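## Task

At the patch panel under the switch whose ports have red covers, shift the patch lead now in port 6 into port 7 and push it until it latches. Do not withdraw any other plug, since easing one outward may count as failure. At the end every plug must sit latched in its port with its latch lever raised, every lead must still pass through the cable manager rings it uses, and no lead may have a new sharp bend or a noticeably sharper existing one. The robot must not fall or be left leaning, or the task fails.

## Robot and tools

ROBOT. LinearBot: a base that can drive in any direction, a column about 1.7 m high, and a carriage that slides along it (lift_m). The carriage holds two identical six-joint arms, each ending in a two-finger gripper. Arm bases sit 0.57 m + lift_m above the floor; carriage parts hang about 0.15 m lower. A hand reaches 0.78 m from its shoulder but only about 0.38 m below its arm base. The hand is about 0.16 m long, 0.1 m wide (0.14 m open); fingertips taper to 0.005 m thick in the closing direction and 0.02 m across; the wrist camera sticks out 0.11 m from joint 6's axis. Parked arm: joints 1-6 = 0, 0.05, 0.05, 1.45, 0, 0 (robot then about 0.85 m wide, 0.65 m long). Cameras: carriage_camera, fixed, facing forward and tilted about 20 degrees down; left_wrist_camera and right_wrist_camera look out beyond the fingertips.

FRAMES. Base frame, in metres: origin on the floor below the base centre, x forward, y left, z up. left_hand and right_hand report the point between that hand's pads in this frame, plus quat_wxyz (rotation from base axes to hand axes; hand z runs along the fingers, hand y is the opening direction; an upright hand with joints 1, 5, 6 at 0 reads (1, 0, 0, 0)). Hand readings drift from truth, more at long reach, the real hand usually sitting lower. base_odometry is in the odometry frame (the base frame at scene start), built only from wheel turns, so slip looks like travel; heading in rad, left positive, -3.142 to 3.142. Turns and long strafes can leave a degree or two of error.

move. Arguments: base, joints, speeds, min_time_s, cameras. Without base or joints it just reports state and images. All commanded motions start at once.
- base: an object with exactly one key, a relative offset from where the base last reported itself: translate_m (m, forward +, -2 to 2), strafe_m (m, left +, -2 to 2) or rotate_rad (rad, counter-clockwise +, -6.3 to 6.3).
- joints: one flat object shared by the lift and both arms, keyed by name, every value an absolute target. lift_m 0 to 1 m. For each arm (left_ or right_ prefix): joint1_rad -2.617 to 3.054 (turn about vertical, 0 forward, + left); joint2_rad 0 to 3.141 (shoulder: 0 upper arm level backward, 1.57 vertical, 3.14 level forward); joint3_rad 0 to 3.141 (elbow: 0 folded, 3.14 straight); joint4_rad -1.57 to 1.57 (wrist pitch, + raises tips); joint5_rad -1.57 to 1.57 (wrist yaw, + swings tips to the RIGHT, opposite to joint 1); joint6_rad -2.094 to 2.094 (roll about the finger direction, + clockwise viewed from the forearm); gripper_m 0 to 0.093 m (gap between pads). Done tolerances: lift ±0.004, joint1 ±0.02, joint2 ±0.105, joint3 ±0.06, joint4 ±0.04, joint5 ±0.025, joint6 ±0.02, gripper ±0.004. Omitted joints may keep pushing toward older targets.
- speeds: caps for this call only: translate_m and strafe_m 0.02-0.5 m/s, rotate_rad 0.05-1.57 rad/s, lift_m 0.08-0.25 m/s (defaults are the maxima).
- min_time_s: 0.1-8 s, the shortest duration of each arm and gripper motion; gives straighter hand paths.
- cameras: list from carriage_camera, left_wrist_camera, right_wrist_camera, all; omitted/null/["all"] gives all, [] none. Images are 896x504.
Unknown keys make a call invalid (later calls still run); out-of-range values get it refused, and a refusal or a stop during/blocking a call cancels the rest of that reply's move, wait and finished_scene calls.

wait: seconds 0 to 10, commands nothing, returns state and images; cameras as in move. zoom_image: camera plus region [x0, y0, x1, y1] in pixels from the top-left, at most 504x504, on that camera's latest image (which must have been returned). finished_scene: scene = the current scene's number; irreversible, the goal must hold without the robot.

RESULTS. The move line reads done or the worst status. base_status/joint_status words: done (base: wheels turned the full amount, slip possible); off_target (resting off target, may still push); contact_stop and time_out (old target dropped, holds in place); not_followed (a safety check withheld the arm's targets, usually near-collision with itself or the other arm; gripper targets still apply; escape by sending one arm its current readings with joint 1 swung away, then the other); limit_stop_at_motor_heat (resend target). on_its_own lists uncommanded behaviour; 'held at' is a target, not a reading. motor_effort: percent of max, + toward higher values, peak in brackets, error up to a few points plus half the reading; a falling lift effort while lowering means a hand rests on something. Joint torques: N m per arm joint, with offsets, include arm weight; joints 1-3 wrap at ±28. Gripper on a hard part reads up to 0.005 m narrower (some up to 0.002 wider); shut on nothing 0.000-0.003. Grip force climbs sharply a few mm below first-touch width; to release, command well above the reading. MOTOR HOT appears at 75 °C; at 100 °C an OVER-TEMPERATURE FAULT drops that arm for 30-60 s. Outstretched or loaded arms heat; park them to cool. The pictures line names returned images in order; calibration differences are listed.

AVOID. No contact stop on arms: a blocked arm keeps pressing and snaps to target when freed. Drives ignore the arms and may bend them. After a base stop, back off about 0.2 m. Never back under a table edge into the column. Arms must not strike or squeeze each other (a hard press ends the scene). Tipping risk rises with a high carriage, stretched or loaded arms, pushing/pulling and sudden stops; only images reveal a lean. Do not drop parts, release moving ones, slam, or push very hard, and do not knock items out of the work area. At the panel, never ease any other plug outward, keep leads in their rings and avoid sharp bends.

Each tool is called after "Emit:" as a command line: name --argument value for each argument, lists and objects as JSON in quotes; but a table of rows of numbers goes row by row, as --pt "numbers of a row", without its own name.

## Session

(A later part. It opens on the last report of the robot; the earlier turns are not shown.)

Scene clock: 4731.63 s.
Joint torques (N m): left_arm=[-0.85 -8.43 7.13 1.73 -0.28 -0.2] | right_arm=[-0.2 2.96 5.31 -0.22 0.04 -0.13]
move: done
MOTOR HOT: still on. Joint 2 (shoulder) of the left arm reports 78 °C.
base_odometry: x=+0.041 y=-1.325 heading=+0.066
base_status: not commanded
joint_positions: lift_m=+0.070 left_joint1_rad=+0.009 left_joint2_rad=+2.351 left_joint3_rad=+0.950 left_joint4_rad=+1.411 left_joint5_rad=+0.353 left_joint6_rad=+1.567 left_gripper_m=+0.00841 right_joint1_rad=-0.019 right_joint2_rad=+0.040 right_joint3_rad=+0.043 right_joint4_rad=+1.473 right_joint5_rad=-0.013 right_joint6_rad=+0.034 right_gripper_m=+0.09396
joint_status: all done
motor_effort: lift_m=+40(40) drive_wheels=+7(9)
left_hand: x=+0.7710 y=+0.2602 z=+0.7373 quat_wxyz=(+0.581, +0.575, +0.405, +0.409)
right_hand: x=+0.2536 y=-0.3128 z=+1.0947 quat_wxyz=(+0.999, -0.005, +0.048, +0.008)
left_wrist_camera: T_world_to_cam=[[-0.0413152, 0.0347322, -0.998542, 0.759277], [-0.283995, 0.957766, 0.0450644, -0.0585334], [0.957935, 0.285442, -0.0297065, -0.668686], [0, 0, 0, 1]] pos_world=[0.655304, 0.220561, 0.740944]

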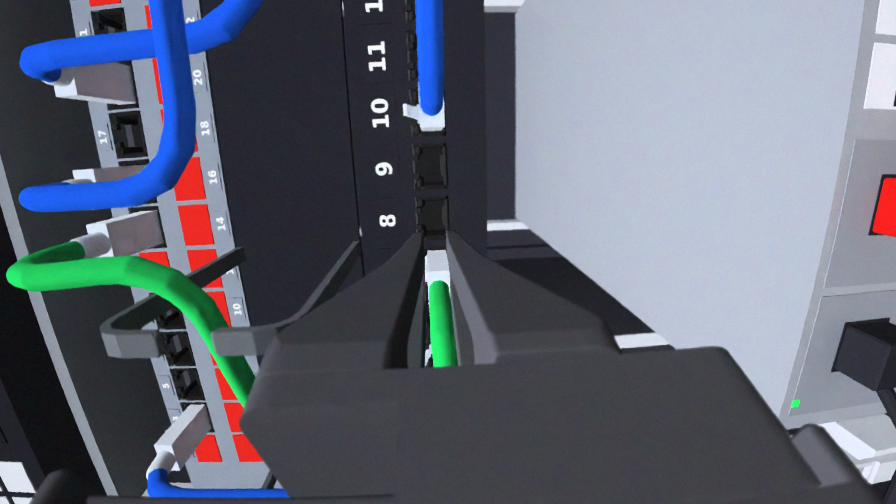

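Emit:
move --joints '{"left_gripper_m": 0.0105}' --min_time_s 4 --cameras '["left_wrist_camera"]'

Emit:
zoom_image --camera "left_wrist_camera" --region '[390, 200, 490, 300]'

Scene clock: 4748.70 s.
Joint torques (N m): left_arm=[-0.65 -8.44 6.74 1.81 -0.22 -0.2] | right_arm=[-0.18 2.96 5.22 -0.22 0.03 -0.18]
move: done
MOTOR HOT: still on. Joint 2 (shoulder) of the left arm reports 78 °C.
base_odometry: x=+0.041 y=-1.325 heading=+0.066
base_status: not commanded
joint_positions: lift_m=+0.070 left_joint1_rad=+0.007 left_joint2_rad=+2.351 left_joint3_rad=+0.954 left_joint4_rad=+1.403 left_joint5_rad=+0.347 left_joint6_rad=+1.567 left_gripper_m=+0.01035 right_joint1_rad=-0.019 right_joint2_rad=+0.040 right_joint3_rad=+0.043 right_joint4_rad=+1.473 right_joint5_rad=-0.013 right_joint6_rad=+0.034 right_gripper_m=+0.09396
joint_status: all done
motor_effort: lift_m=+40(40) drive_wheels=+6(8)
left_hand: x=+0.7723 y=+0.2599 z=+0.7370 quat_wxyz=(+0.580, +0.575, +0.407, +0.409)
right_hand: x=+0.2536 y=-0.3128 z=+1.0947 quat_wxyz=(+0.999, -0.005, +0.048, +0.008)
left_wrist_camera: T_world_to_cam=[[-0.0448371, 0.034512, -0.998398, 0.761713], [-0.286814, 0.956883, 0.0459574, -0.0559903], [0.956937, 0.288415, -0.0330054, -0.667367], [0, 0, 0, 1]] pos_world=[0.656722, 0.219766, 0.741039]

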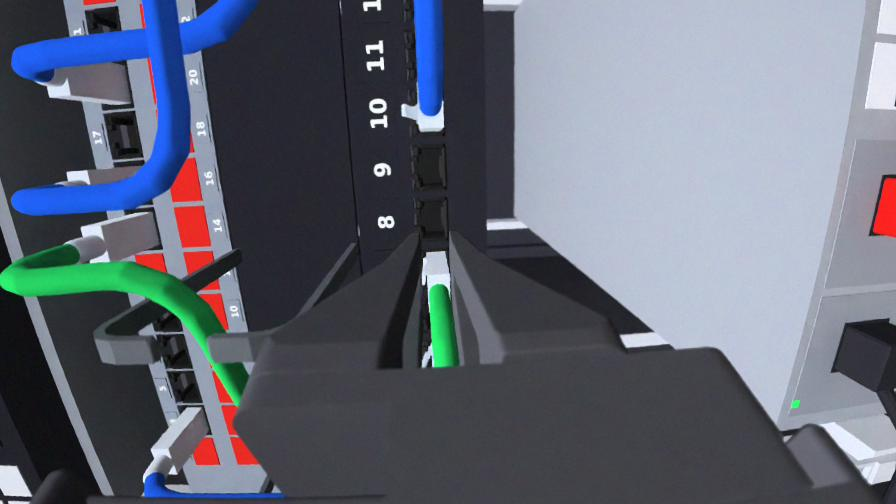

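Scaled by 5.040 (camera's finer frame: 1280x720).

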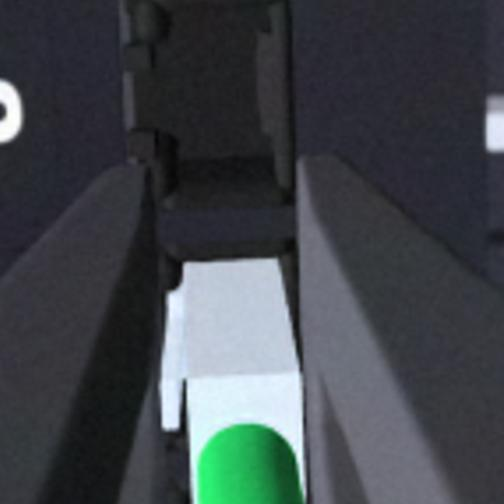

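Emit:
move --joints '{"left_gripper_m": 0.016}' --min_time_s 4 --cameras '["left_wrist_camera"]'

Emit:
zoom_image --camera "left_wrist_camera" --region '[390, 200, 490, 300]'

Scene clock: 4758.93 s.
Joint torques (N m): left_arm=[-0.55 -8.44 6.72 1.91 -0.22 -0.2] | right_arm=[-0.14 3 5.41 -0.15 0.01 -0.1]
move: done
MOTOR HOT: still on. Joint 2 (shoulder) of the left arm reports 79 °C.
base_odometry: x=+0.041 y=-1.325 heading=+0.066
base_status: not commanded
joint_positions: lift_m=+0.070 left_joint1_rad=+0.007 left_joint2_rad=+2.351 left_joint3_rad=+0.954 left_joint4_rad=+1.394 left_joint5_rad=+0.347 left_joint6_rad=+1.567 left_gripper_m=+0.01585 right_joint1_rad=-0.019 right_joint2_rad=+0.040 right_joint3_rad=+0.043 right_joint4_rad=+1.473 right_joint5_rad=-0.013 right_joint6_rad=+0.034 right_gripper_m=+0.09396
joint_status: all done
motor_effort: lift_m=+40(40) drive_wheels=+6(8)
left_hand: x=+0.7723 y=+0.2599 z=+0.7347 quat_wxyz=(+0.578, +0.577, +0.410, +0.406)
right_hand: x=+0.2536 y=-0.3128 z=+1.0947 quat_wxyz=(+0.999, -0.005, +0.048, +0.008)
left_wrist_camera: T_world_to_cam=[[-0.0547365, 0.0344463, -0.997906, 0.766654], [-0.28636, 0.956882, 0.0487374, -0.058277], [0.956557, 0.288428, -0.0425123, -0.660167], [0, 0, 0, 1]] pos_world=[0.656764, 0.219767, 0.739824]

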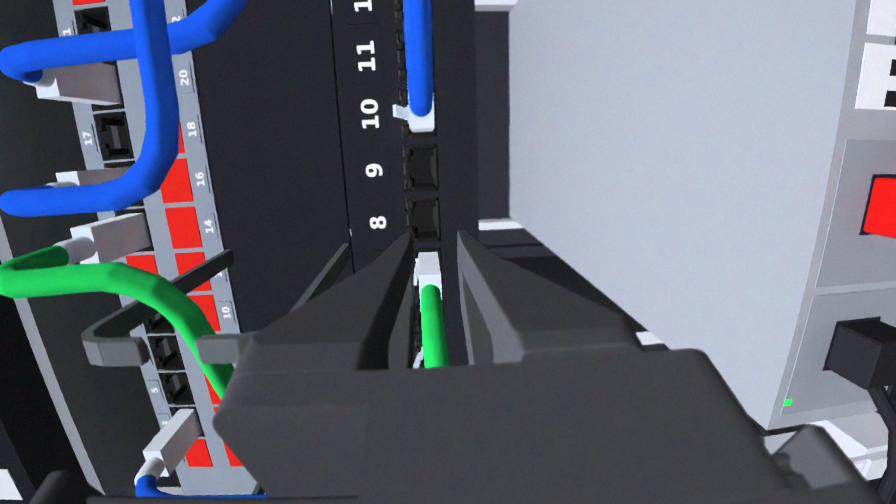

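Scaled by 5.040 (camera's finer frame: 1280x720).

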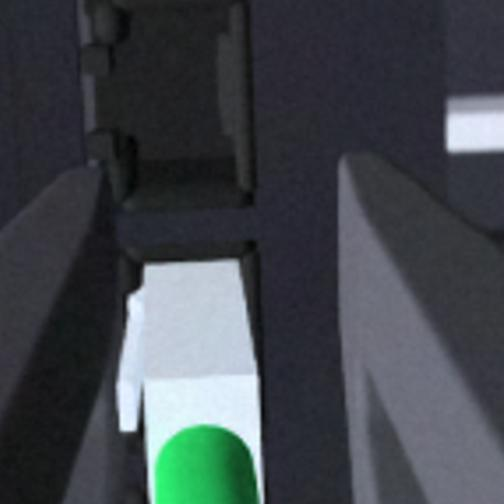

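Emit:
zoom_image --camera "left_wrist_camera" --region '[400, 240, 450, 290]'

Emit:
zoom_image --camera "left_wrist_camera" --region '[390, 85, 440, 135]'

Scaled by 10.080 (camera's finer frame: 1280x720).

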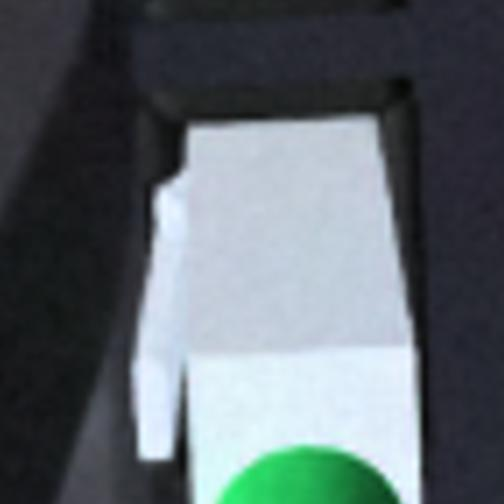

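Scaled by 10.080 (camera's finer frame: 1280x720).

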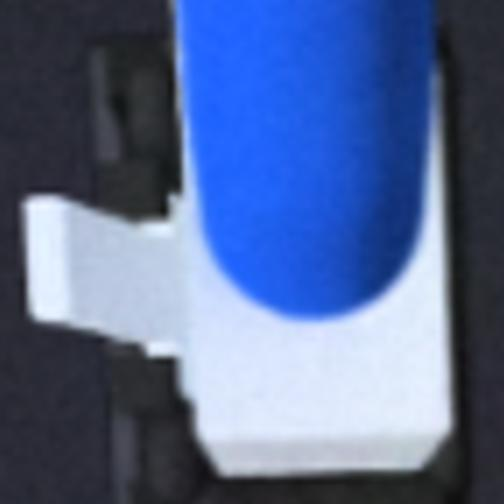

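Emit:
move --joints '{"lift_m": 0.073}' --speeds '{"lift_m": 0.08}' --cameras '["left_wrist_camera"]'

Emit:
zoom_image --camera "left_wrist_camera" --region '[390, 200, 490, 300]'

Emit:
zoom_image --camera "left_wrist_camera" --region '[400, 240, 450, 290]'

Scene clock: 4800.37 s.
Joint torques (N m): left_arm=[-0.57 -8.49 6.72 1.94 -0.21 -0.2] | right_arm=[-0.13 2.99 5.3 -0.21 0.05 -0.11]
move: done
MOTOR HOT: still on. Joint 2 (shoulder) of the left arm reports 79 °C.
base_odometry: x=+0.041 y=-1.325 heading=+0.066
base_status: not commanded
joint_positions: lift_m=+0.073 left_joint1_rad=+0.007 left_joint2_rad=+2.351 left_joint3_rad=+0.954 left_joint4_rad=+1.389 left_joint5_rad=+0.347 left_joint6_rad=+1.567 left_gripper_m=+0.01586 right_joint1_rad=-0.019 right_joint2_rad=+0.040 right_joint3_rad=+0.043 right_joint4_rad=+1.472 right_joint5_rad=-0.013 right_joint6_rad=+0.034 right_gripper_m=+0.09396
joint_status: all done
motor_effort: lift_m=+44(48) drive_wheels=+5(7)
left_hand: x=+0.7723 y=+0.2597 z=+0.7363 quat_wxyz=(+0.577, +0.578, +0.411, +0.405)
right_hand: x=+0.2537 y=-0.3128 z=+1.0974 quat_wxyz=(+0.999, -0.005, +0.048, +0.008)
left_wrist_camera: T_world_to_cam=[[-0.0590063, 0.03441, -0.997664, 0.77148], [-0.286156, 0.956881, 0.0499279, -0.0593006], [0.956365, 0.288433, -0.0466154, -0.656893], [0, 0, 0, 1]] pos_world=[0.656782, 0.219667, 0.742017]

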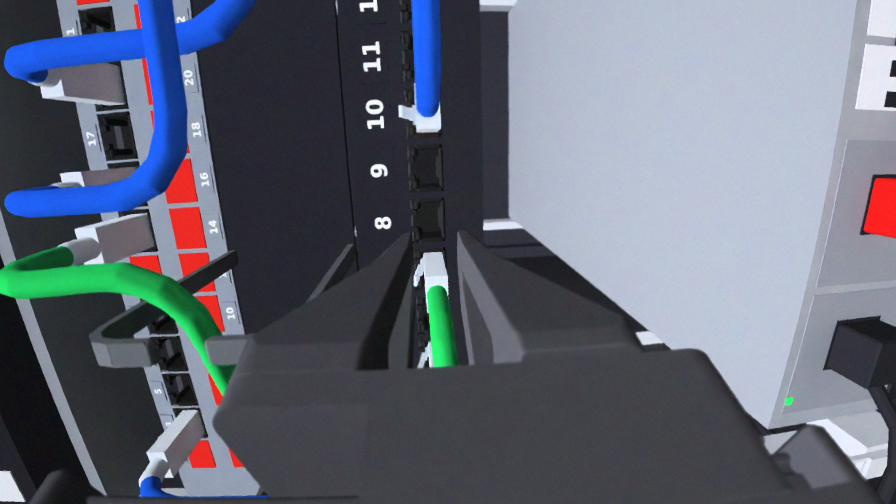

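Scaled by 5.040 (camera's finer frame: 1280x720).

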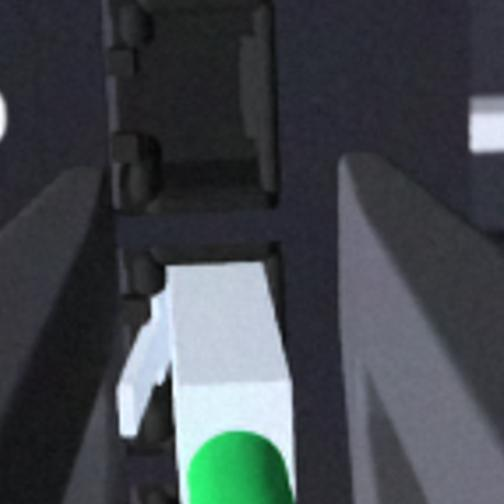

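Scaled by 10.080 (camera's finer frame: 1280x720).

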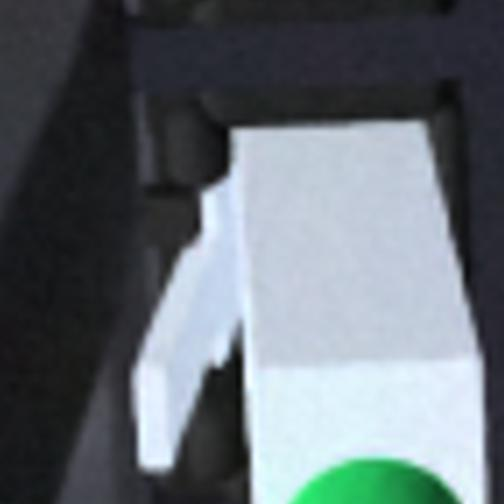

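Emit:
move --joints '{"lift_m": 0.075, "left_gripper_m": 0.019}' --speeds '{"lift_m": 0.08}' --min_time_s 2 --cameras '["left_wrist_camera"]'

Emit:
zoom_image --camera "left_wrist_camera" --region '[390, 200, 490, 300]'

Emit:
zoom_image --camera "left_wrist_camera" --region '[400, 240, 450, 290]'

Scene clock: 4814.37 s.
Joint torques (N m): left_arm=[-0.57 -8.4 6.71 2.1 -0.2 -0.21] | right_arm=[0.01 2.88 5.33 -0.14 0.03 -0.13]
move: done
MOTOR HOT: still on. Joint 2 (shoulder) of the left arm reports 79 °C.
base_odometry: x=+0.041 y=-1.325 heading=+0.066
base_status: not commanded
joint_positions: lift_m=+0.075 left_joint1_rad=+0.007 left_joint2_rad=+2.351 left_joint3_rad=+0.954 left_joint4_rad=+1.375 left_joint5_rad=+0.347 left_joint6_rad=+1.567 left_gripper_m=+0.01883 right_joint1_rad=-0.019 right_joint2_rad=+0.040 right_joint3_rad=+0.043 right_joint4_rad=+1.472 right_joint5_rad=-0.013 right_joint6_rad=+0.034 right_gripper_m=+0.09396
joint_status: all done
motor_effort: lift_m=+44(50) drive_wheels=+6(9)
left_hand: x=+0.7722 y=+0.2597 z=+0.7349 quat_wxyz=(+0.574, +0.581, +0.415, +0.401)
right_hand: x=+0.2537 y=-0.3128 z=+1.0993 quat_wxyz=(+0.999, -0.005, +0.048, +0.008)
left_wrist_camera: T_world_to_cam=[[-0.0732827, 0.034689, -0.996708, 0.780265], [-0.285388, 0.956873, 0.0542857, -0.0630277], [0.955606, 0.288427, -0.0602224, -0.646343], [0, 0, 0, 1]] pos_world=[0.656842, 0.219666, 0.742194]

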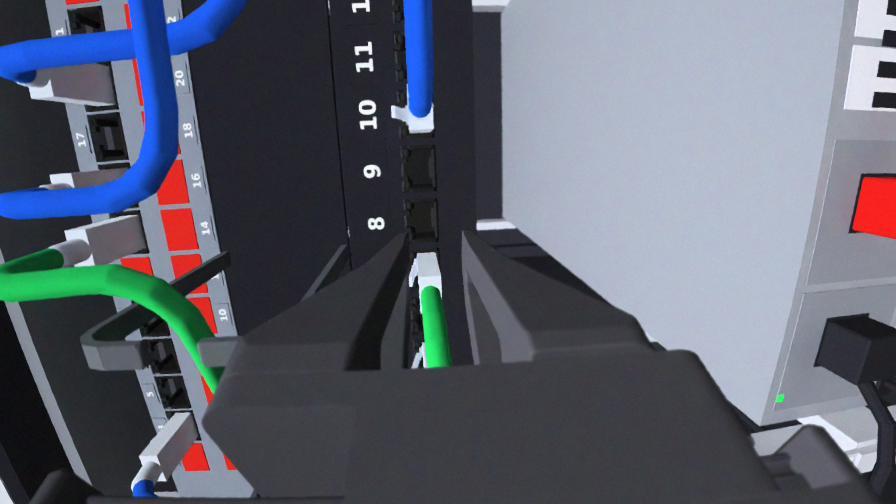

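Scaled by 5.040 (camera's finer frame: 1280x720).

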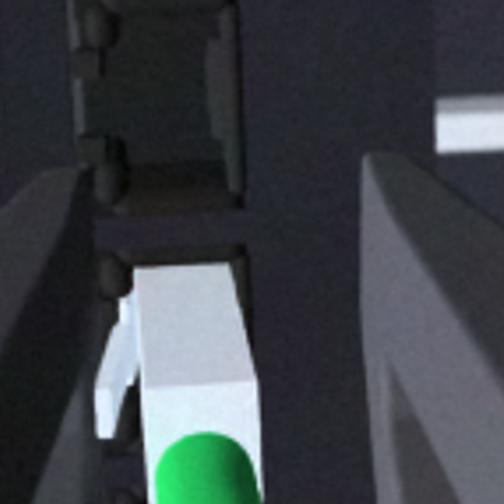

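Scaled by 10.080 (camera's finer frame: 1280x720).

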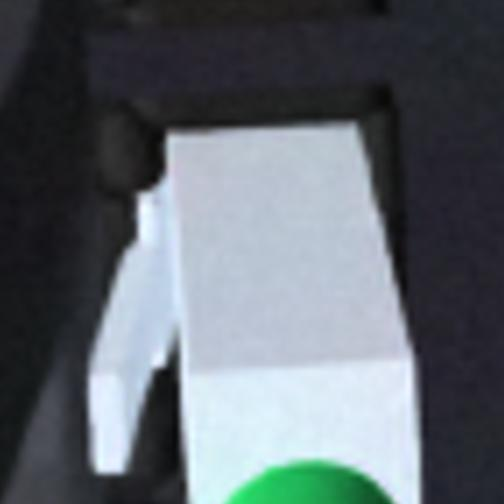

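Emit:
move --joints '{"lift_m": 0.079}' --speeds '{"lift_m": 0.08}' --cameras '["left_wrist_camera"]'

Emit:
zoom_image --camera "left_wrist_camera" --region '[390, 200, 490, 300]'

Emit:
zoom_image --camera "left_wrist_camera" --region '[400, 240, 450, 290]'

Scene clock: 4827.57 s.
Joint torques (N m): left_arm=[-0.47 -8.64 6.72 2.25 -0.2 -0.22] | right_arm=[-0.13 3 5.16 -0.13 0.05 -0.11]
move: done
MOTOR HOT: still on. Joint 2 (shoulder) of the left arm reports 79 °C.
base_odometry: x=+0.041 y=-1.325 heading=+0.066
base_status: not commanded
joint_positions: lift_m=+0.079 left_joint1_rad=+0.007 left_joint2_rad=+2.354 left_joint3_rad=+0.954 left_joint4_rad=+1.359 left_joint5_rad=+0.347 left_joint6_rad=+1.568 left_gripper_m=+0.01883 right_joint1_rad=-0.019 right_joint2_rad=+0.040 right_joint3_rad=+0.043 right_joint4_rad=+1.472 right_joint5_rad=-0.013 right_joint6_rad=+0.034 right_gripper_m=+0.09396
joint_status: all done
motor_effort: lift_m=+44(51) drive_wheels=+6(7)
left_hand: x=+0.7720 y=+0.2597 z=+0.7338 quat_wxyz=(+0.570, +0.585, +0.420, +0.396)
right_hand: x=+0.2537 y=-0.3128 z=+1.1034 quat_wxyz=(+0.999, -0.005, +0.048, +0.008)
left_wrist_camera: T_world_to_cam=[[-0.0913144, 0.0353154, -0.995196, 0.791803], [-0.284315, 0.956849, 0.0600419, -0.0680907], [0.954372, 0.288431, -0.0773334, -0.63264], [0, 0, 0, 1]] pos_world=[0.656718, 0.219663, 0.743163]

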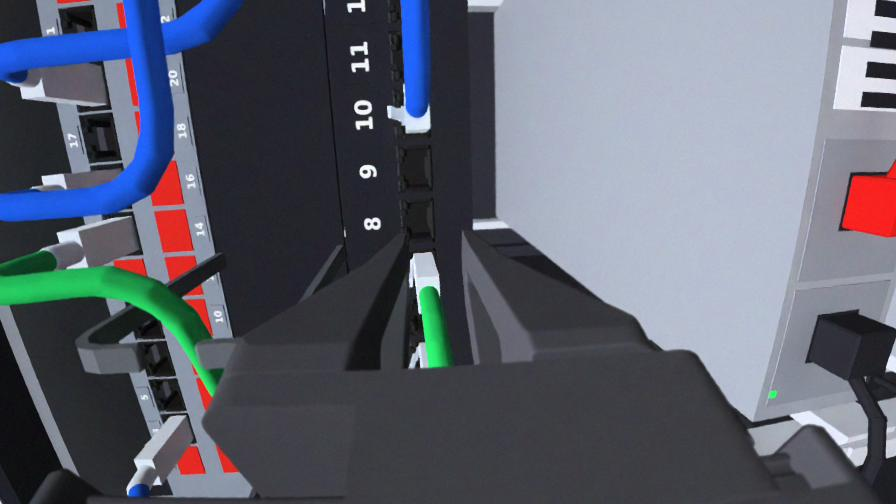

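Scaled by 5.040 (camera's finer frame: 1280x720).

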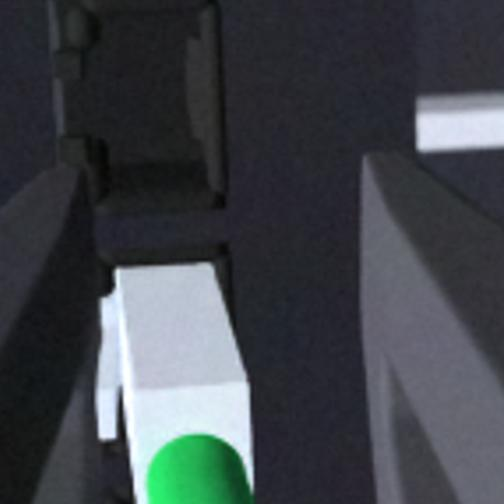

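Scaled by 10.080 (camera's finer frame: 1280x720).

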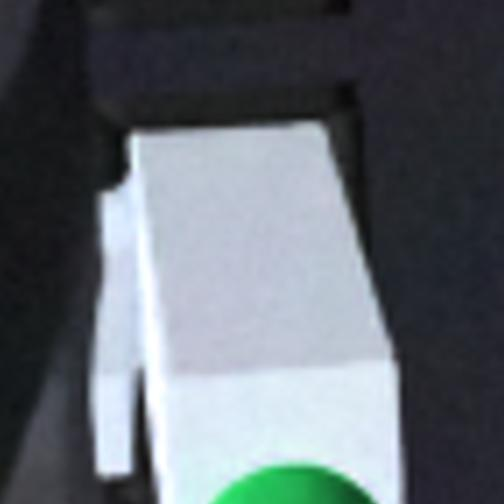

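Emit:
zoom_image --camera "left_wrist_camera" --region '[70, 230, 350, 390]'

Emit:
move --joints '{"lift_m": 0.073, "left_gripper_m": 0.0158}' --speeds '{"lift_m": 0.08}' --min_time_s 2 --cameras '["carriage_camera", "left_wrist_camera"]'

Emit:
zoom_image --camera "left_wrist_camera" --region '[390, 200, 490, 300]'

Scaled by 1.800 (camera's finer frame: 1280x720).

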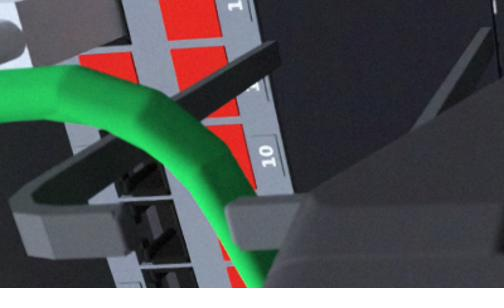

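Scene clock: 4935.47 s.
Joint torques (N m): left_arm=[-0.55 -8.69 6.72 1.97 -0.21 -0.22] | right_arm=[-0.12 3.03 5.23 -0.17 0.05 -0.13]
move: done
MOTOR HOT: still on. Joint 2 (shoulder) of the left arm reports 91 °C.
base_odometry: x=+0.041 y=-1.325 heading=+0.066
base_status: not commanded
joint_positions: lift_m=+0.073 left_joint1_rad=+0.007 left_joint2_rad=+2.354 left_joint3_rad=+0.954 left_joint4_rad=+1.389 left_joint5_rad=+0.347 left_joint6_rad=+1.568 left_gripper_m=+0.01596 right_joint1_rad=-0.019 right_joint2_rad=+0.040 right_joint3_rad=+0.043 right_joint4_rad=+1.472 right_joint5_rad=-0.013 right_joint6_rad=+0.034 right_gripper_m=+0.09396
joint_status: all done
motor_effort: lift_m=+35(38) drive_wheels=+4(8)
left_hand: x=+0.7722 y=+0.2597 z=+0.7356 quat_wxyz=(+0.576, +0.579, +0.412, +0.404)
right_hand: x=+0.2537 y=-0.3128 z=+1.0981 quat_wxyz=(+0.999, -0.005, +0.048, +0.008)
carriage_camera: T_world_to_cam=[[-0.031539, -0.999314, -0.0194245, 0.0237686], [-0.335851, 0.0288998, -0.941472, 1.07706], [0.941387, -0.0231694, -0.336532, 0.220302], [0, 0, 0, 1]] pos_world=[0.155091, -0.00227023, 1.08862]
left_wrist_camera: T_world_to_cam=[[-0.0616299, 0.0354965, -0.997468, 0.772309], [-0.285971, 0.956841, 0.0517199, -0.0607373], [0.956254, 0.288435, -0.0488191, -0.655123], [0, 0, 0, 1]] pos_world=[0.656693, 0.219662, 0.741512]

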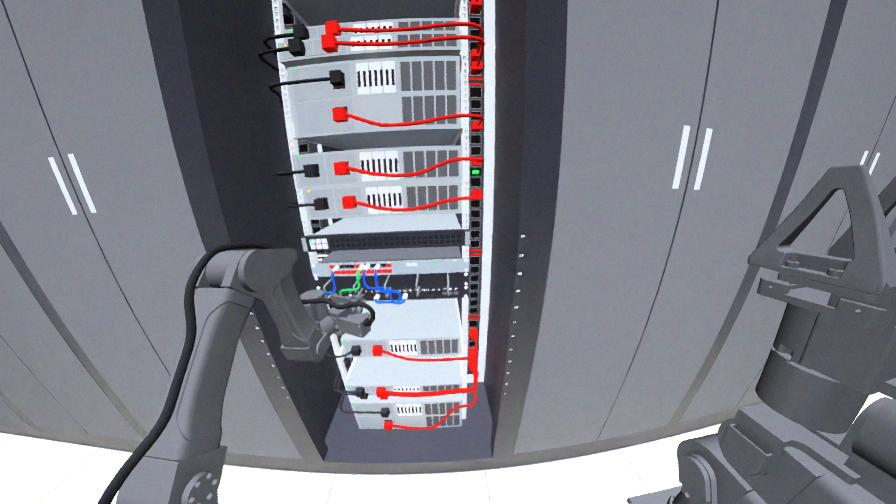

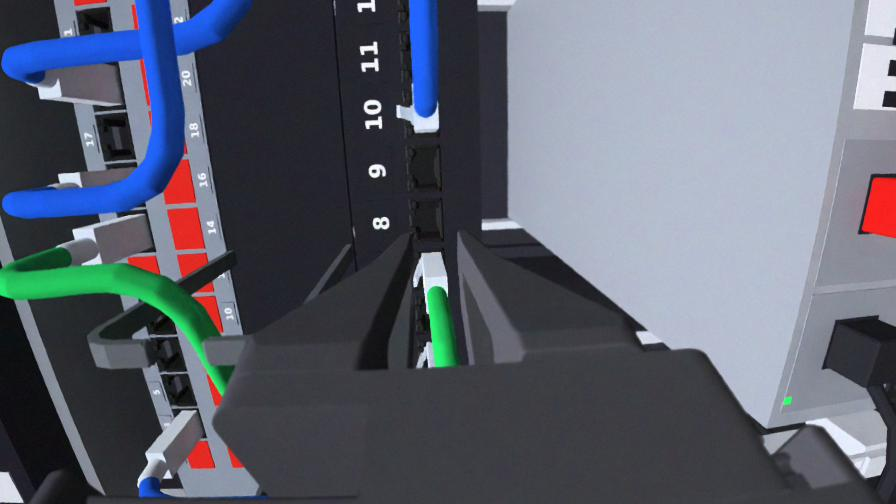

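Scaled by 5.040 (camera's finer frame: 1280x720).

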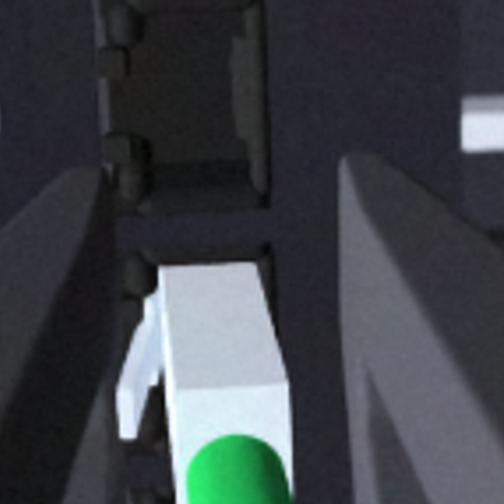

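Emit:
move --base '{"translate_m": -0.012}' --speeds '{"translate_m": 0.02}' --cameras '["left_wrist_camera"]'

Emit:
zoom_image --camera "left_wrist_camera" --region '[390, 200, 490, 300]'

Scene clock: 4945.33 s.
Joint torques (N m): left_arm=[-0.29 -8.76 6.32 1.95 -0.12 -0.22] | right_arm=[0.02 2.85 5.35 -0.17 0.05 -0.14]
move: done
MOTOR HOT: still on. Joint 2 (shoulder) of the left arm reports 91 °C.
base_odometry: x=+0.029 y=-1.325 heading=+0.067
base_status: done
joint_positions: lift_m=+0.073 left_joint1_rad=+0.004 left_joint2_rad=+2.354 left_joint3_rad=+0.958 left_joint4_rad=+1.388 left_joint5_rad=+0.340 left_joint6_rad=+1.568 left_gripper_m=+0.01594 right_joint1_rad=-0.019 right_joint2_rad=+0.040 right_joint3_rad=+0.043 right_joint4_rad=+1.472 right_joint5_rad=-0.013 right_joint6_rad=+0.034 right_gripper_m=+0.09396
joint_status: not commanded
motor_effort: lift_m=+35(36) drive_wheels=+8(11)
left_hand: x=+0.7733 y=+0.2593 z=+0.7367 quat_wxyz=(+0.576, +0.578, +0.412, +0.406)
right_hand: x=+0.2537 y=-0.3128 z=+1.0981 quat_wxyz=(+0.999, -0.005, +0.048, +0.008)
left_wrist_camera: T_world_to_cam=[[-0.0587595, 0.0353439, -0.997646, 0.771391], [-0.289736, 0.955751, 0.0509246, -0.0563673], [0.955301, 0.292047, -0.045919, -0.658315], [0, 0, 0, 1]] pos_world=[0.657884, 0.218868, 0.742217]

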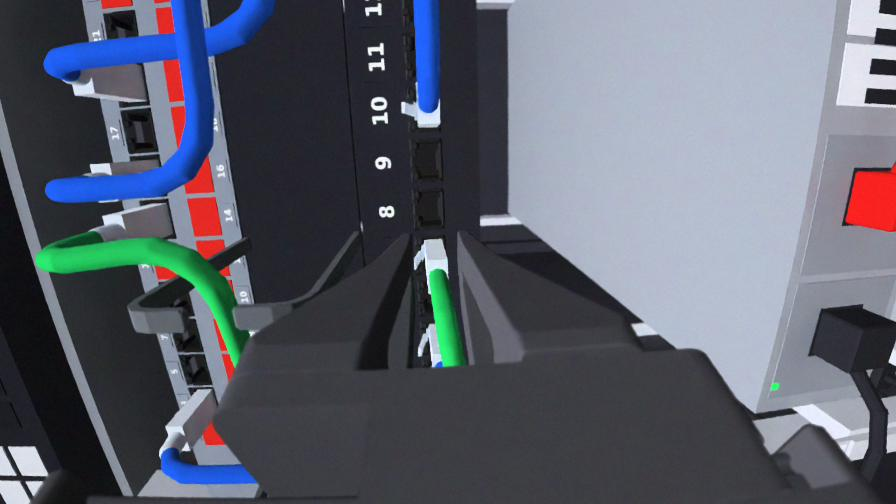

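Scaled by 5.040 (camera's finer frame: 1280x720).

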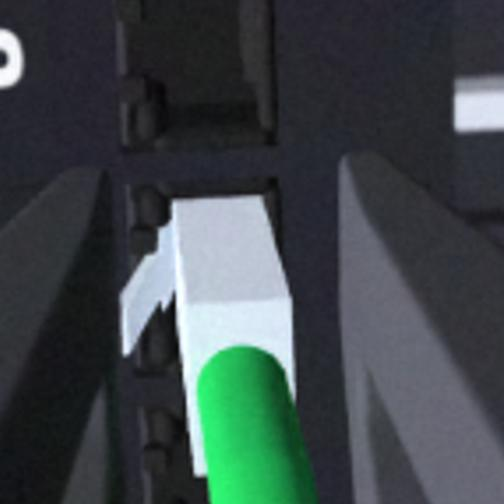

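Emit:
zoom_image --camera "left_wrist_camera" --region '[400, 230, 450, 280]'

Emit:
move --base '{"translate_m": -0.06}' --speeds '{"translate_m": 0.04}' --cameras '["left_wrist_camera"]'

Emit:
zoom_image --camera "left_wrist_camera" --region '[390, 60, 490, 260]'

Scaled by 10.080 (camera's finer frame: 1280x720).

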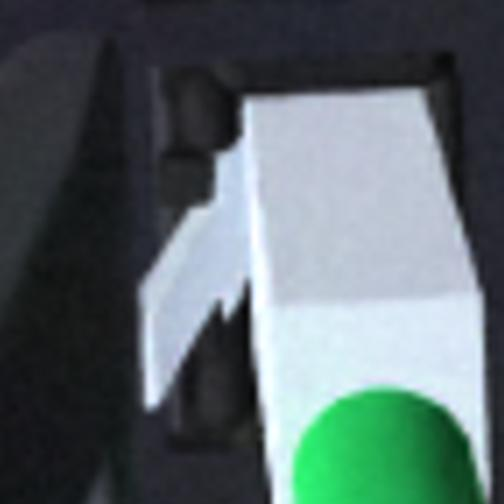

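Scene clock: 4967.97 s.
Joint torques (N m): left_arm=[-0.25 -8.84 6.26 1.99 -0.11 -0.21] | right_arm=[-0.28 2.89 5.26 -0.14 0.02 -0.15]
move: done
MOTOR HOT: still on. Joint 2 (shoulder) of the left arm reports 91 °C.
base_odometry: x=-0.031 y=-1.330 heading=+0.067
base_status: done
joint_positions: lift_m=+0.073 left_joint1_rad=+0.004 left_joint2_rad=+2.354 left_joint3_rad=+0.960 left_joint4_rad=+1.387 left_joint5_rad=+0.339 left_joint6_rad=+1.568 left_gripper_m=+0.01594 right_joint1_rad=-0.019 right_joint2_rad=+0.040 right_joint3_rad=+0.043 right_joint4_rad=+1.472 right_joint5_rad=-0.013 right_joint6_rad=+0.034 right_gripper_m=+0.09396
joint_status: not commanded
motor_effort: lift_m=+35(36) drive_wheels=-3(12)
left_hand: x=+0.7738 y=+0.2594 z=+0.7370 quat_wxyz=(+0.576, +0.577, +0.412, +0.407)
right_hand: x=+0.2538 y=-0.3128 z=+1.0981 quat_wxyz=(+0.999, -0.005, +0.048, +0.008)
left_wrist_camera: T_world_to_cam=[[-0.0583876, 0.0352984, -0.99767, 0.771512], [-0.290852, 0.955417, 0.0508252, -0.055234], [0.954985, 0.293141, -0.0455179, -0.659174], [0, 0, 0, 1]] pos_world=[0.658483, 0.21877, 0.742517]

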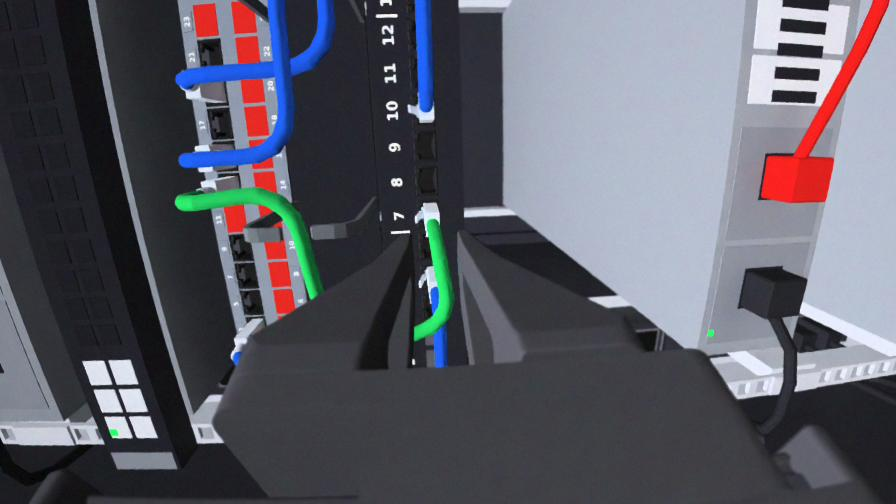

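Scaled by 2.520 (camera's finer frame: 1280x720).

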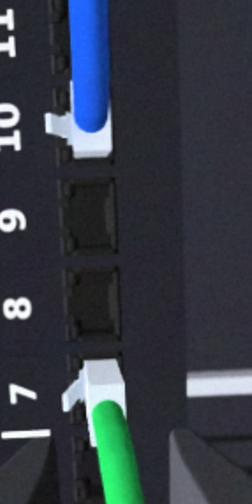

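Emit:
zoom_image --camera "left_wrist_camera" --region '[410, 195, 450, 235]'

Emit:
zoom_image --camera "left_wrist_camera" --region '[400, 85, 440, 125]'

Emit:
zoom_image --camera "left_wrist_camera" --region '[410, 255, 450, 295]'

Scaled by 12.600 (camera's finer frame: 1280x720).

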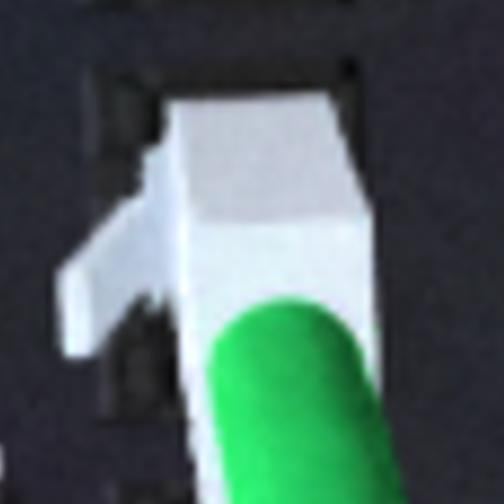

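Scaled by 12.600 (camera's finer frame: 1280x720).

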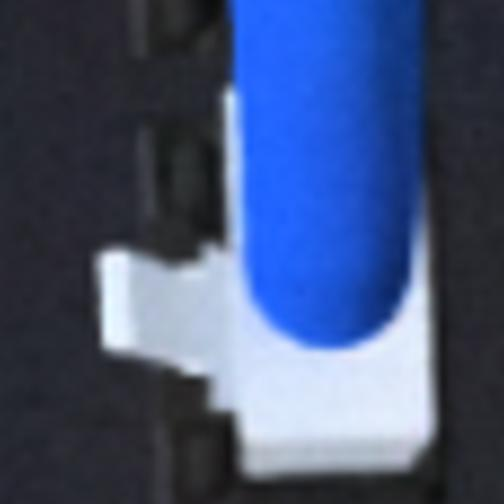

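Scaled by 12.600 (camera's finer frame: 1280x720).

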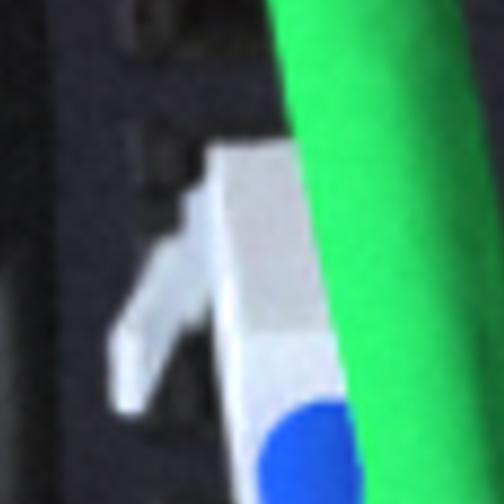

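Emit:
move --cameras '[]'

Scene clock: 5077.30 s.
Joint torques (N m): left_arm=[-0.34 -8.7 6.26 2 -0.12 -0.22] | right_arm=[-0.28 2.96 5.12 -0.16 0.02 -0.1]
MOTOR HOT: still on. Joint 2 (shoulder) of the left arm reports 92 °C.
base_odometry: x=-0.031 y=-1.330 heading=+0.067
base_status: done
joint_positions: lift_m=+0.073 left_joint1_rad=+0.004 left_joint2_rad=+2.354 left_joint3_rad=+0.960 left_joint4_rad=+1.387 left_joint5_rad=+0.339 left_joint6_rad=+1.568 left_gripper_m=+0.01594 right_joint1_rad=-0.019 right_joint2_rad=+0.040 right_joint3_rad=+0.043 right_joint4_rad=+1.472 right_joint5_rad=-0.013 right_joint6_rad=+0.034 right_gripper_m=+0.09396
joint_status: not commanded
motor_effort: lift_m=+35(36) drive_wheels=+0(12)
left_hand: x=+0.7738 y=+0.2594 z=+0.7370 quat_wxyz=(+0.576, +0.577, +0.412, +0.407) (m; base frame)
right_hand: x=+0.2538 y=-0.3128 z=+1.0981 quat_wxyz=(+0.999, -0.005, +0.048, +0.008) (m; base frame)
pictures: none
No camera images: "cameras" was empty.

Emit:
move --joints '{"left_joint2_rad": 2.355}' --min_time_s 1 --cameras '[]'

Emit:
wait --seconds 3 --cameras '["left_wrist_camera"]'

Emit:
zoom_image --camera "left_wrist_camera" --region '[390, 180, 490, 280]'

Scene clock: 5243.60 s.
Joint torques (N m): left_arm=[-0.28 -8.32 6.22 1.99 -0.12 -0.22] | right_arm=[-0.17 2.88 5.26 -0.19 0.02 -0.15]
move: done
MOTOR HOT: still on. Joint 2 (shoulder) of the left arm reports 93 °C.
base_odometry: x=-0.031 y=-1.330 heading=+0.067
base_status: not commanded
joint_positions: lift_m=+0.073 left_joint1_rad=+0.004 left_joint2_rad=+2.354 left_joint3_rad=+0.960 left_joint4_rad=+1.387 left_joint5_rad=+0.339 left_joint6_rad=+1.568 left_gripper_m=+0.01594 right_joint1_rad=-0.019 right_joint2_rad=+0.040 right_joint3_rad=+0.043 right_joint4_rad=+1.472 right_joint5_rad=-0.013 right_joint6_rad=+0.034 right_gripper_m=+0.09396
joint_status: all done
motor_effort: lift_m=+36(36) drive_wheels=-1(3)
left_hand: x=+0.7738 y=+0.2594 z=+0.7370 quat_wxyz=(+0.576, +0.577, +0.412, +0.407)
right_hand: x=+0.2538 y=-0.3128 z=+1.0981 quat_wxyz=(+0.999, -0.005, +0.048, +0.008)

Scene clock: 5246.60 s.
Joint torques (N m): left_arm=[-0.29 -8.31 6.26 2 -0.12 -0.21] | right_arm=[-0.23 2.88 5.11 -0.16 0.07 -0.13]
MOTOR HOT: still on. Joint 2 (shoulder) of the left arm reports 92 °C.
base_odometry: x=-0.031 y=-1.330 heading=+0.067
base_status: not commanded
joint_positions: lift_m=+0.073 left_joint1_rad=+0.004 left_joint2_rad=+2.354 left_joint3_rad=+0.960 left_joint4_rad=+1.387 left_joint5_rad=+0.339 left_joint6_rad=+1.568 left_gripper_m=+0.01594 right_joint1_rad=-0.019 right_joint2_rad=+0.040 right_joint3_rad=+0.043 right_joint4_rad=+1.472 right_joint5_rad=-0.013 right_joint6_rad=+0.034 right_gripper_m=+0.09396
joint_status: all done
motor_effort: lift_m=+36(36) drive_wheels=-3(3)
left_hand: x=+0.7738 y=+0.2594 z=+0.7370 quat_wxyz=(+0.576, +0.577, +0.412, +0.407)
right_hand: x=+0.2538 y=-0.3128 z=+1.0981 quat_wxyz=(+0.999, -0.005, +0.048, +0.008)
wait: 3.00 s; at rest by 0.27 s
left_wrist_camera: T_world_to_cam=[[-0.0583876, 0.0352984, -0.99767, 0.771512], [-0.290852, 0.955417, 0.0508252, -0.055234], [0.954985, 0.293141, -0.0455179, -0.659174], [0, 0, 0, 1]] pos_world=[0.658483, 0.21877, 0.742517]

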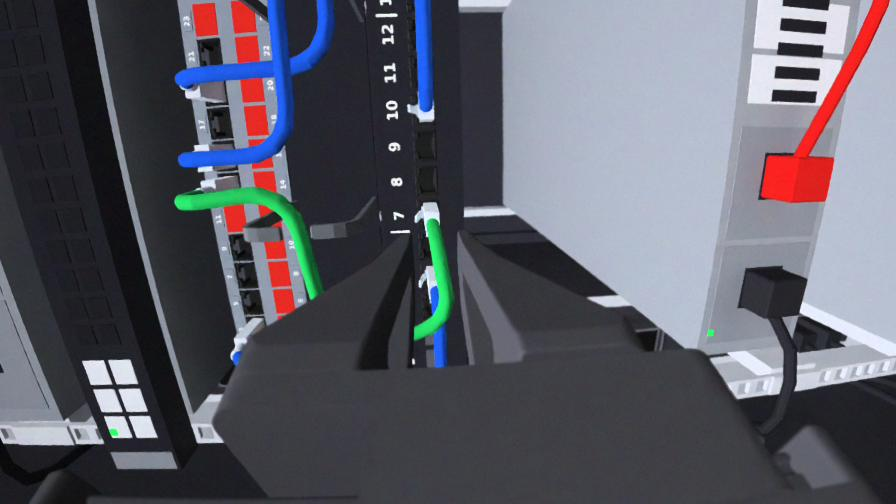

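Scaled by 5.040 (camera's finer frame: 1280x720).

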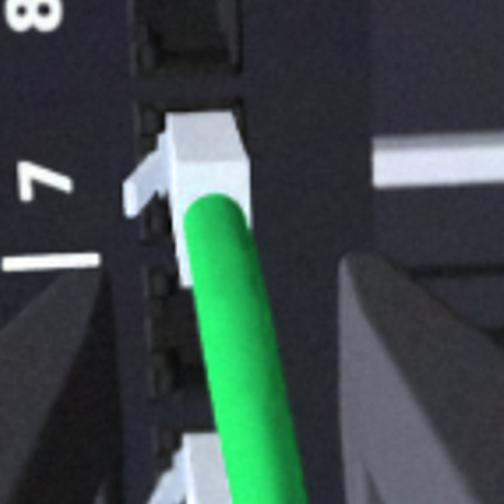

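Emit:
move --base '{"translate_m": 0.060}' --speeds '{"translate_m": 0.04}' --cameras '["left_wrist_camera"]'

Emit:
zoom_image --camera "left_wrist_camera" --region '[390, 200, 490, 300]'

Scene clock: 5264.20 s.
Joint torques (N m): left_arm=[-0.31 -8.23 6.23 1.99 -0.12 -0.21] | right_arm=[-0.02 2.95 5.35 -0.19 0.05 -0.16]
move: done
MOTOR HOT: still on. Joint 2 (shoulder) of the left arm reports 92 °C.
base_odometry: x=+0.029 y=-1.326 heading=+0.066
base_status: done
joint_positions: lift_m=+0.073 left_joint1_rad=+0.004 left_joint2_rad=+2.354 left_joint3_rad=+0.960 left_joint4_rad=+1.387 left_joint5_rad=+0.339 left_joint6_rad=+1.568 left_gripper_m=+0.01594 right_joint1_rad=-0.019 right_joint2_rad=+0.040 right_joint3_rad=+0.043 right_joint4_rad=+1.472 right_joint5_rad=-0.013 right_joint6_rad=+0.034 right_gripper_m=+0.09396
joint_status: not commanded
motor_effort: lift_m=+36(36) drive_wheels=-10(12)
left_hand: x=+0.7738 y=+0.2594 z=+0.7370 quat_wxyz=(+0.575, +0.577, +0.412, +0.407)
right_hand: x=+0.2538 y=-0.3129 z=+1.0981 quat_wxyz=(+0.999, -0.005, +0.048, +0.008)
left_wrist_camera: T_world_to_cam=[[-0.0584009, 0.0352737, -0.99767, 0.771526], [-0.291245, 0.955297, 0.0508242, -0.0549482], [0.954864, 0.293535, -0.0455169, -0.659182], [0, 0, 0, 1]] pos_world=[0.658483, 0.21877, 0.742517]

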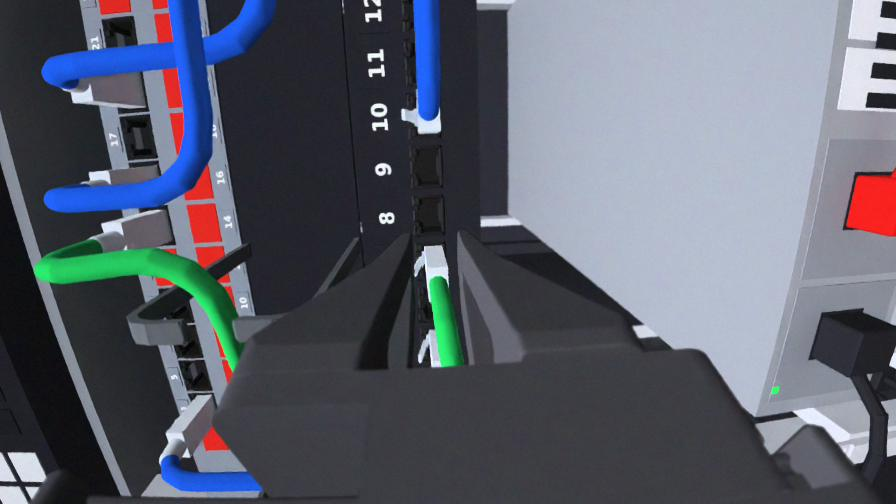

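Scaled by 5.040 (camera's finer frame: 1280x720).

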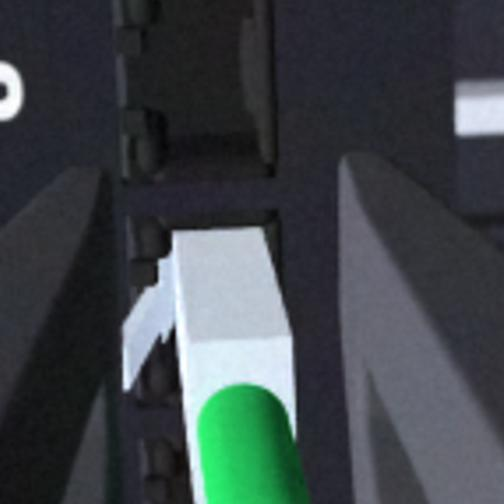

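Emit:
move --base '{"strafe_m": 0.009}' --speeds '{"strafe_m": 0.02}' --cameras '["left_wrist_camera"]'

Emit:
zoom_image --camera "left_wrist_camera" --region '[390, 200, 490, 300]'

Scene clock: 5280.03 s.
Joint torques (N m): left_arm=[0.28 -8.27 6.2 2 -0.2 -0.21] | right_arm=[-0.08 3.21 5.18 -0.17 0.04 -0.12]
move: done
MOTOR HOT: still on. Joint 2 (shoulder) of the left arm reports 91 °C.
base_odometry: x=+0.028 y=-1.317 heading=+0.065
base_status: done
joint_positions: lift_m=+0.073 left_joint1_rad=-0.003 left_joint2_rad=+2.354 left_joint3_rad=+0.961 left_joint4_rad=+1.385 left_joint5_rad=+0.346 left_joint6_rad=+1.568 left_gripper_m=+0.01594 right_joint1_rad=-0.019 right_joint2_rad=+0.040 right_joint3_rad=+0.043 right_joint4_rad=+1.472 right_joint5_rad=-0.013 right_joint6_rad=+0.034 right_gripper_m=+0.09396
joint_status: not commanded
motor_effort: lift_m=+35(36) drive_wheels=-6(12)
left_hand: x=+0.7732 y=+0.2549 z=+0.7369 quat_wxyz=(+0.578, +0.580, +0.409, +0.403)
right_hand: x=+0.2538 y=-0.3129 z=+1.0981 quat_wxyz=(+0.999, -0.005, +0.048, +0.008)
left_wrist_camera: T_world_to_cam=[[-0.0586424, 0.0360693, -0.997627, 0.771516], [-0.278103, 0.959195, 0.0510271, -0.0620438], [0.95876, 0.280435, -0.0462185, -0.656353], [0, 0, 0, 1]] pos_world=[0.657274, 0.215749, 0.742516]

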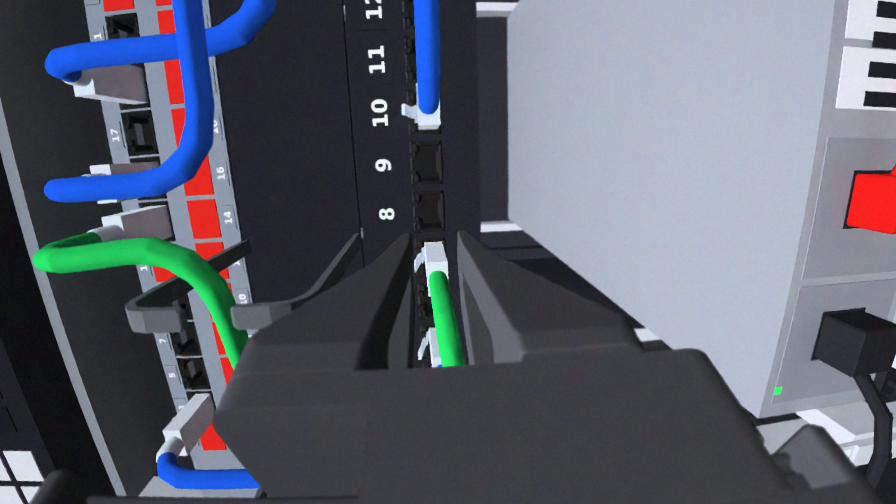

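Scaled by 5.040 (camera's finer frame: 1280x720).

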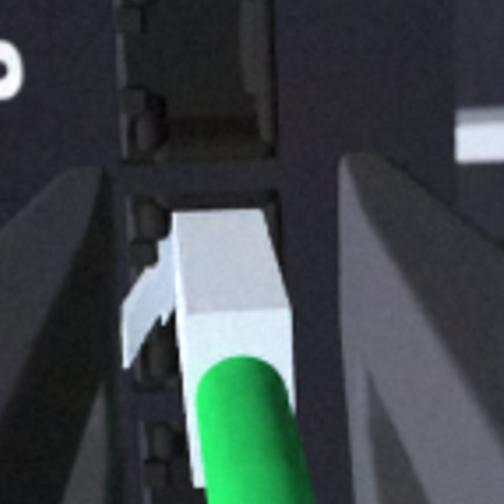

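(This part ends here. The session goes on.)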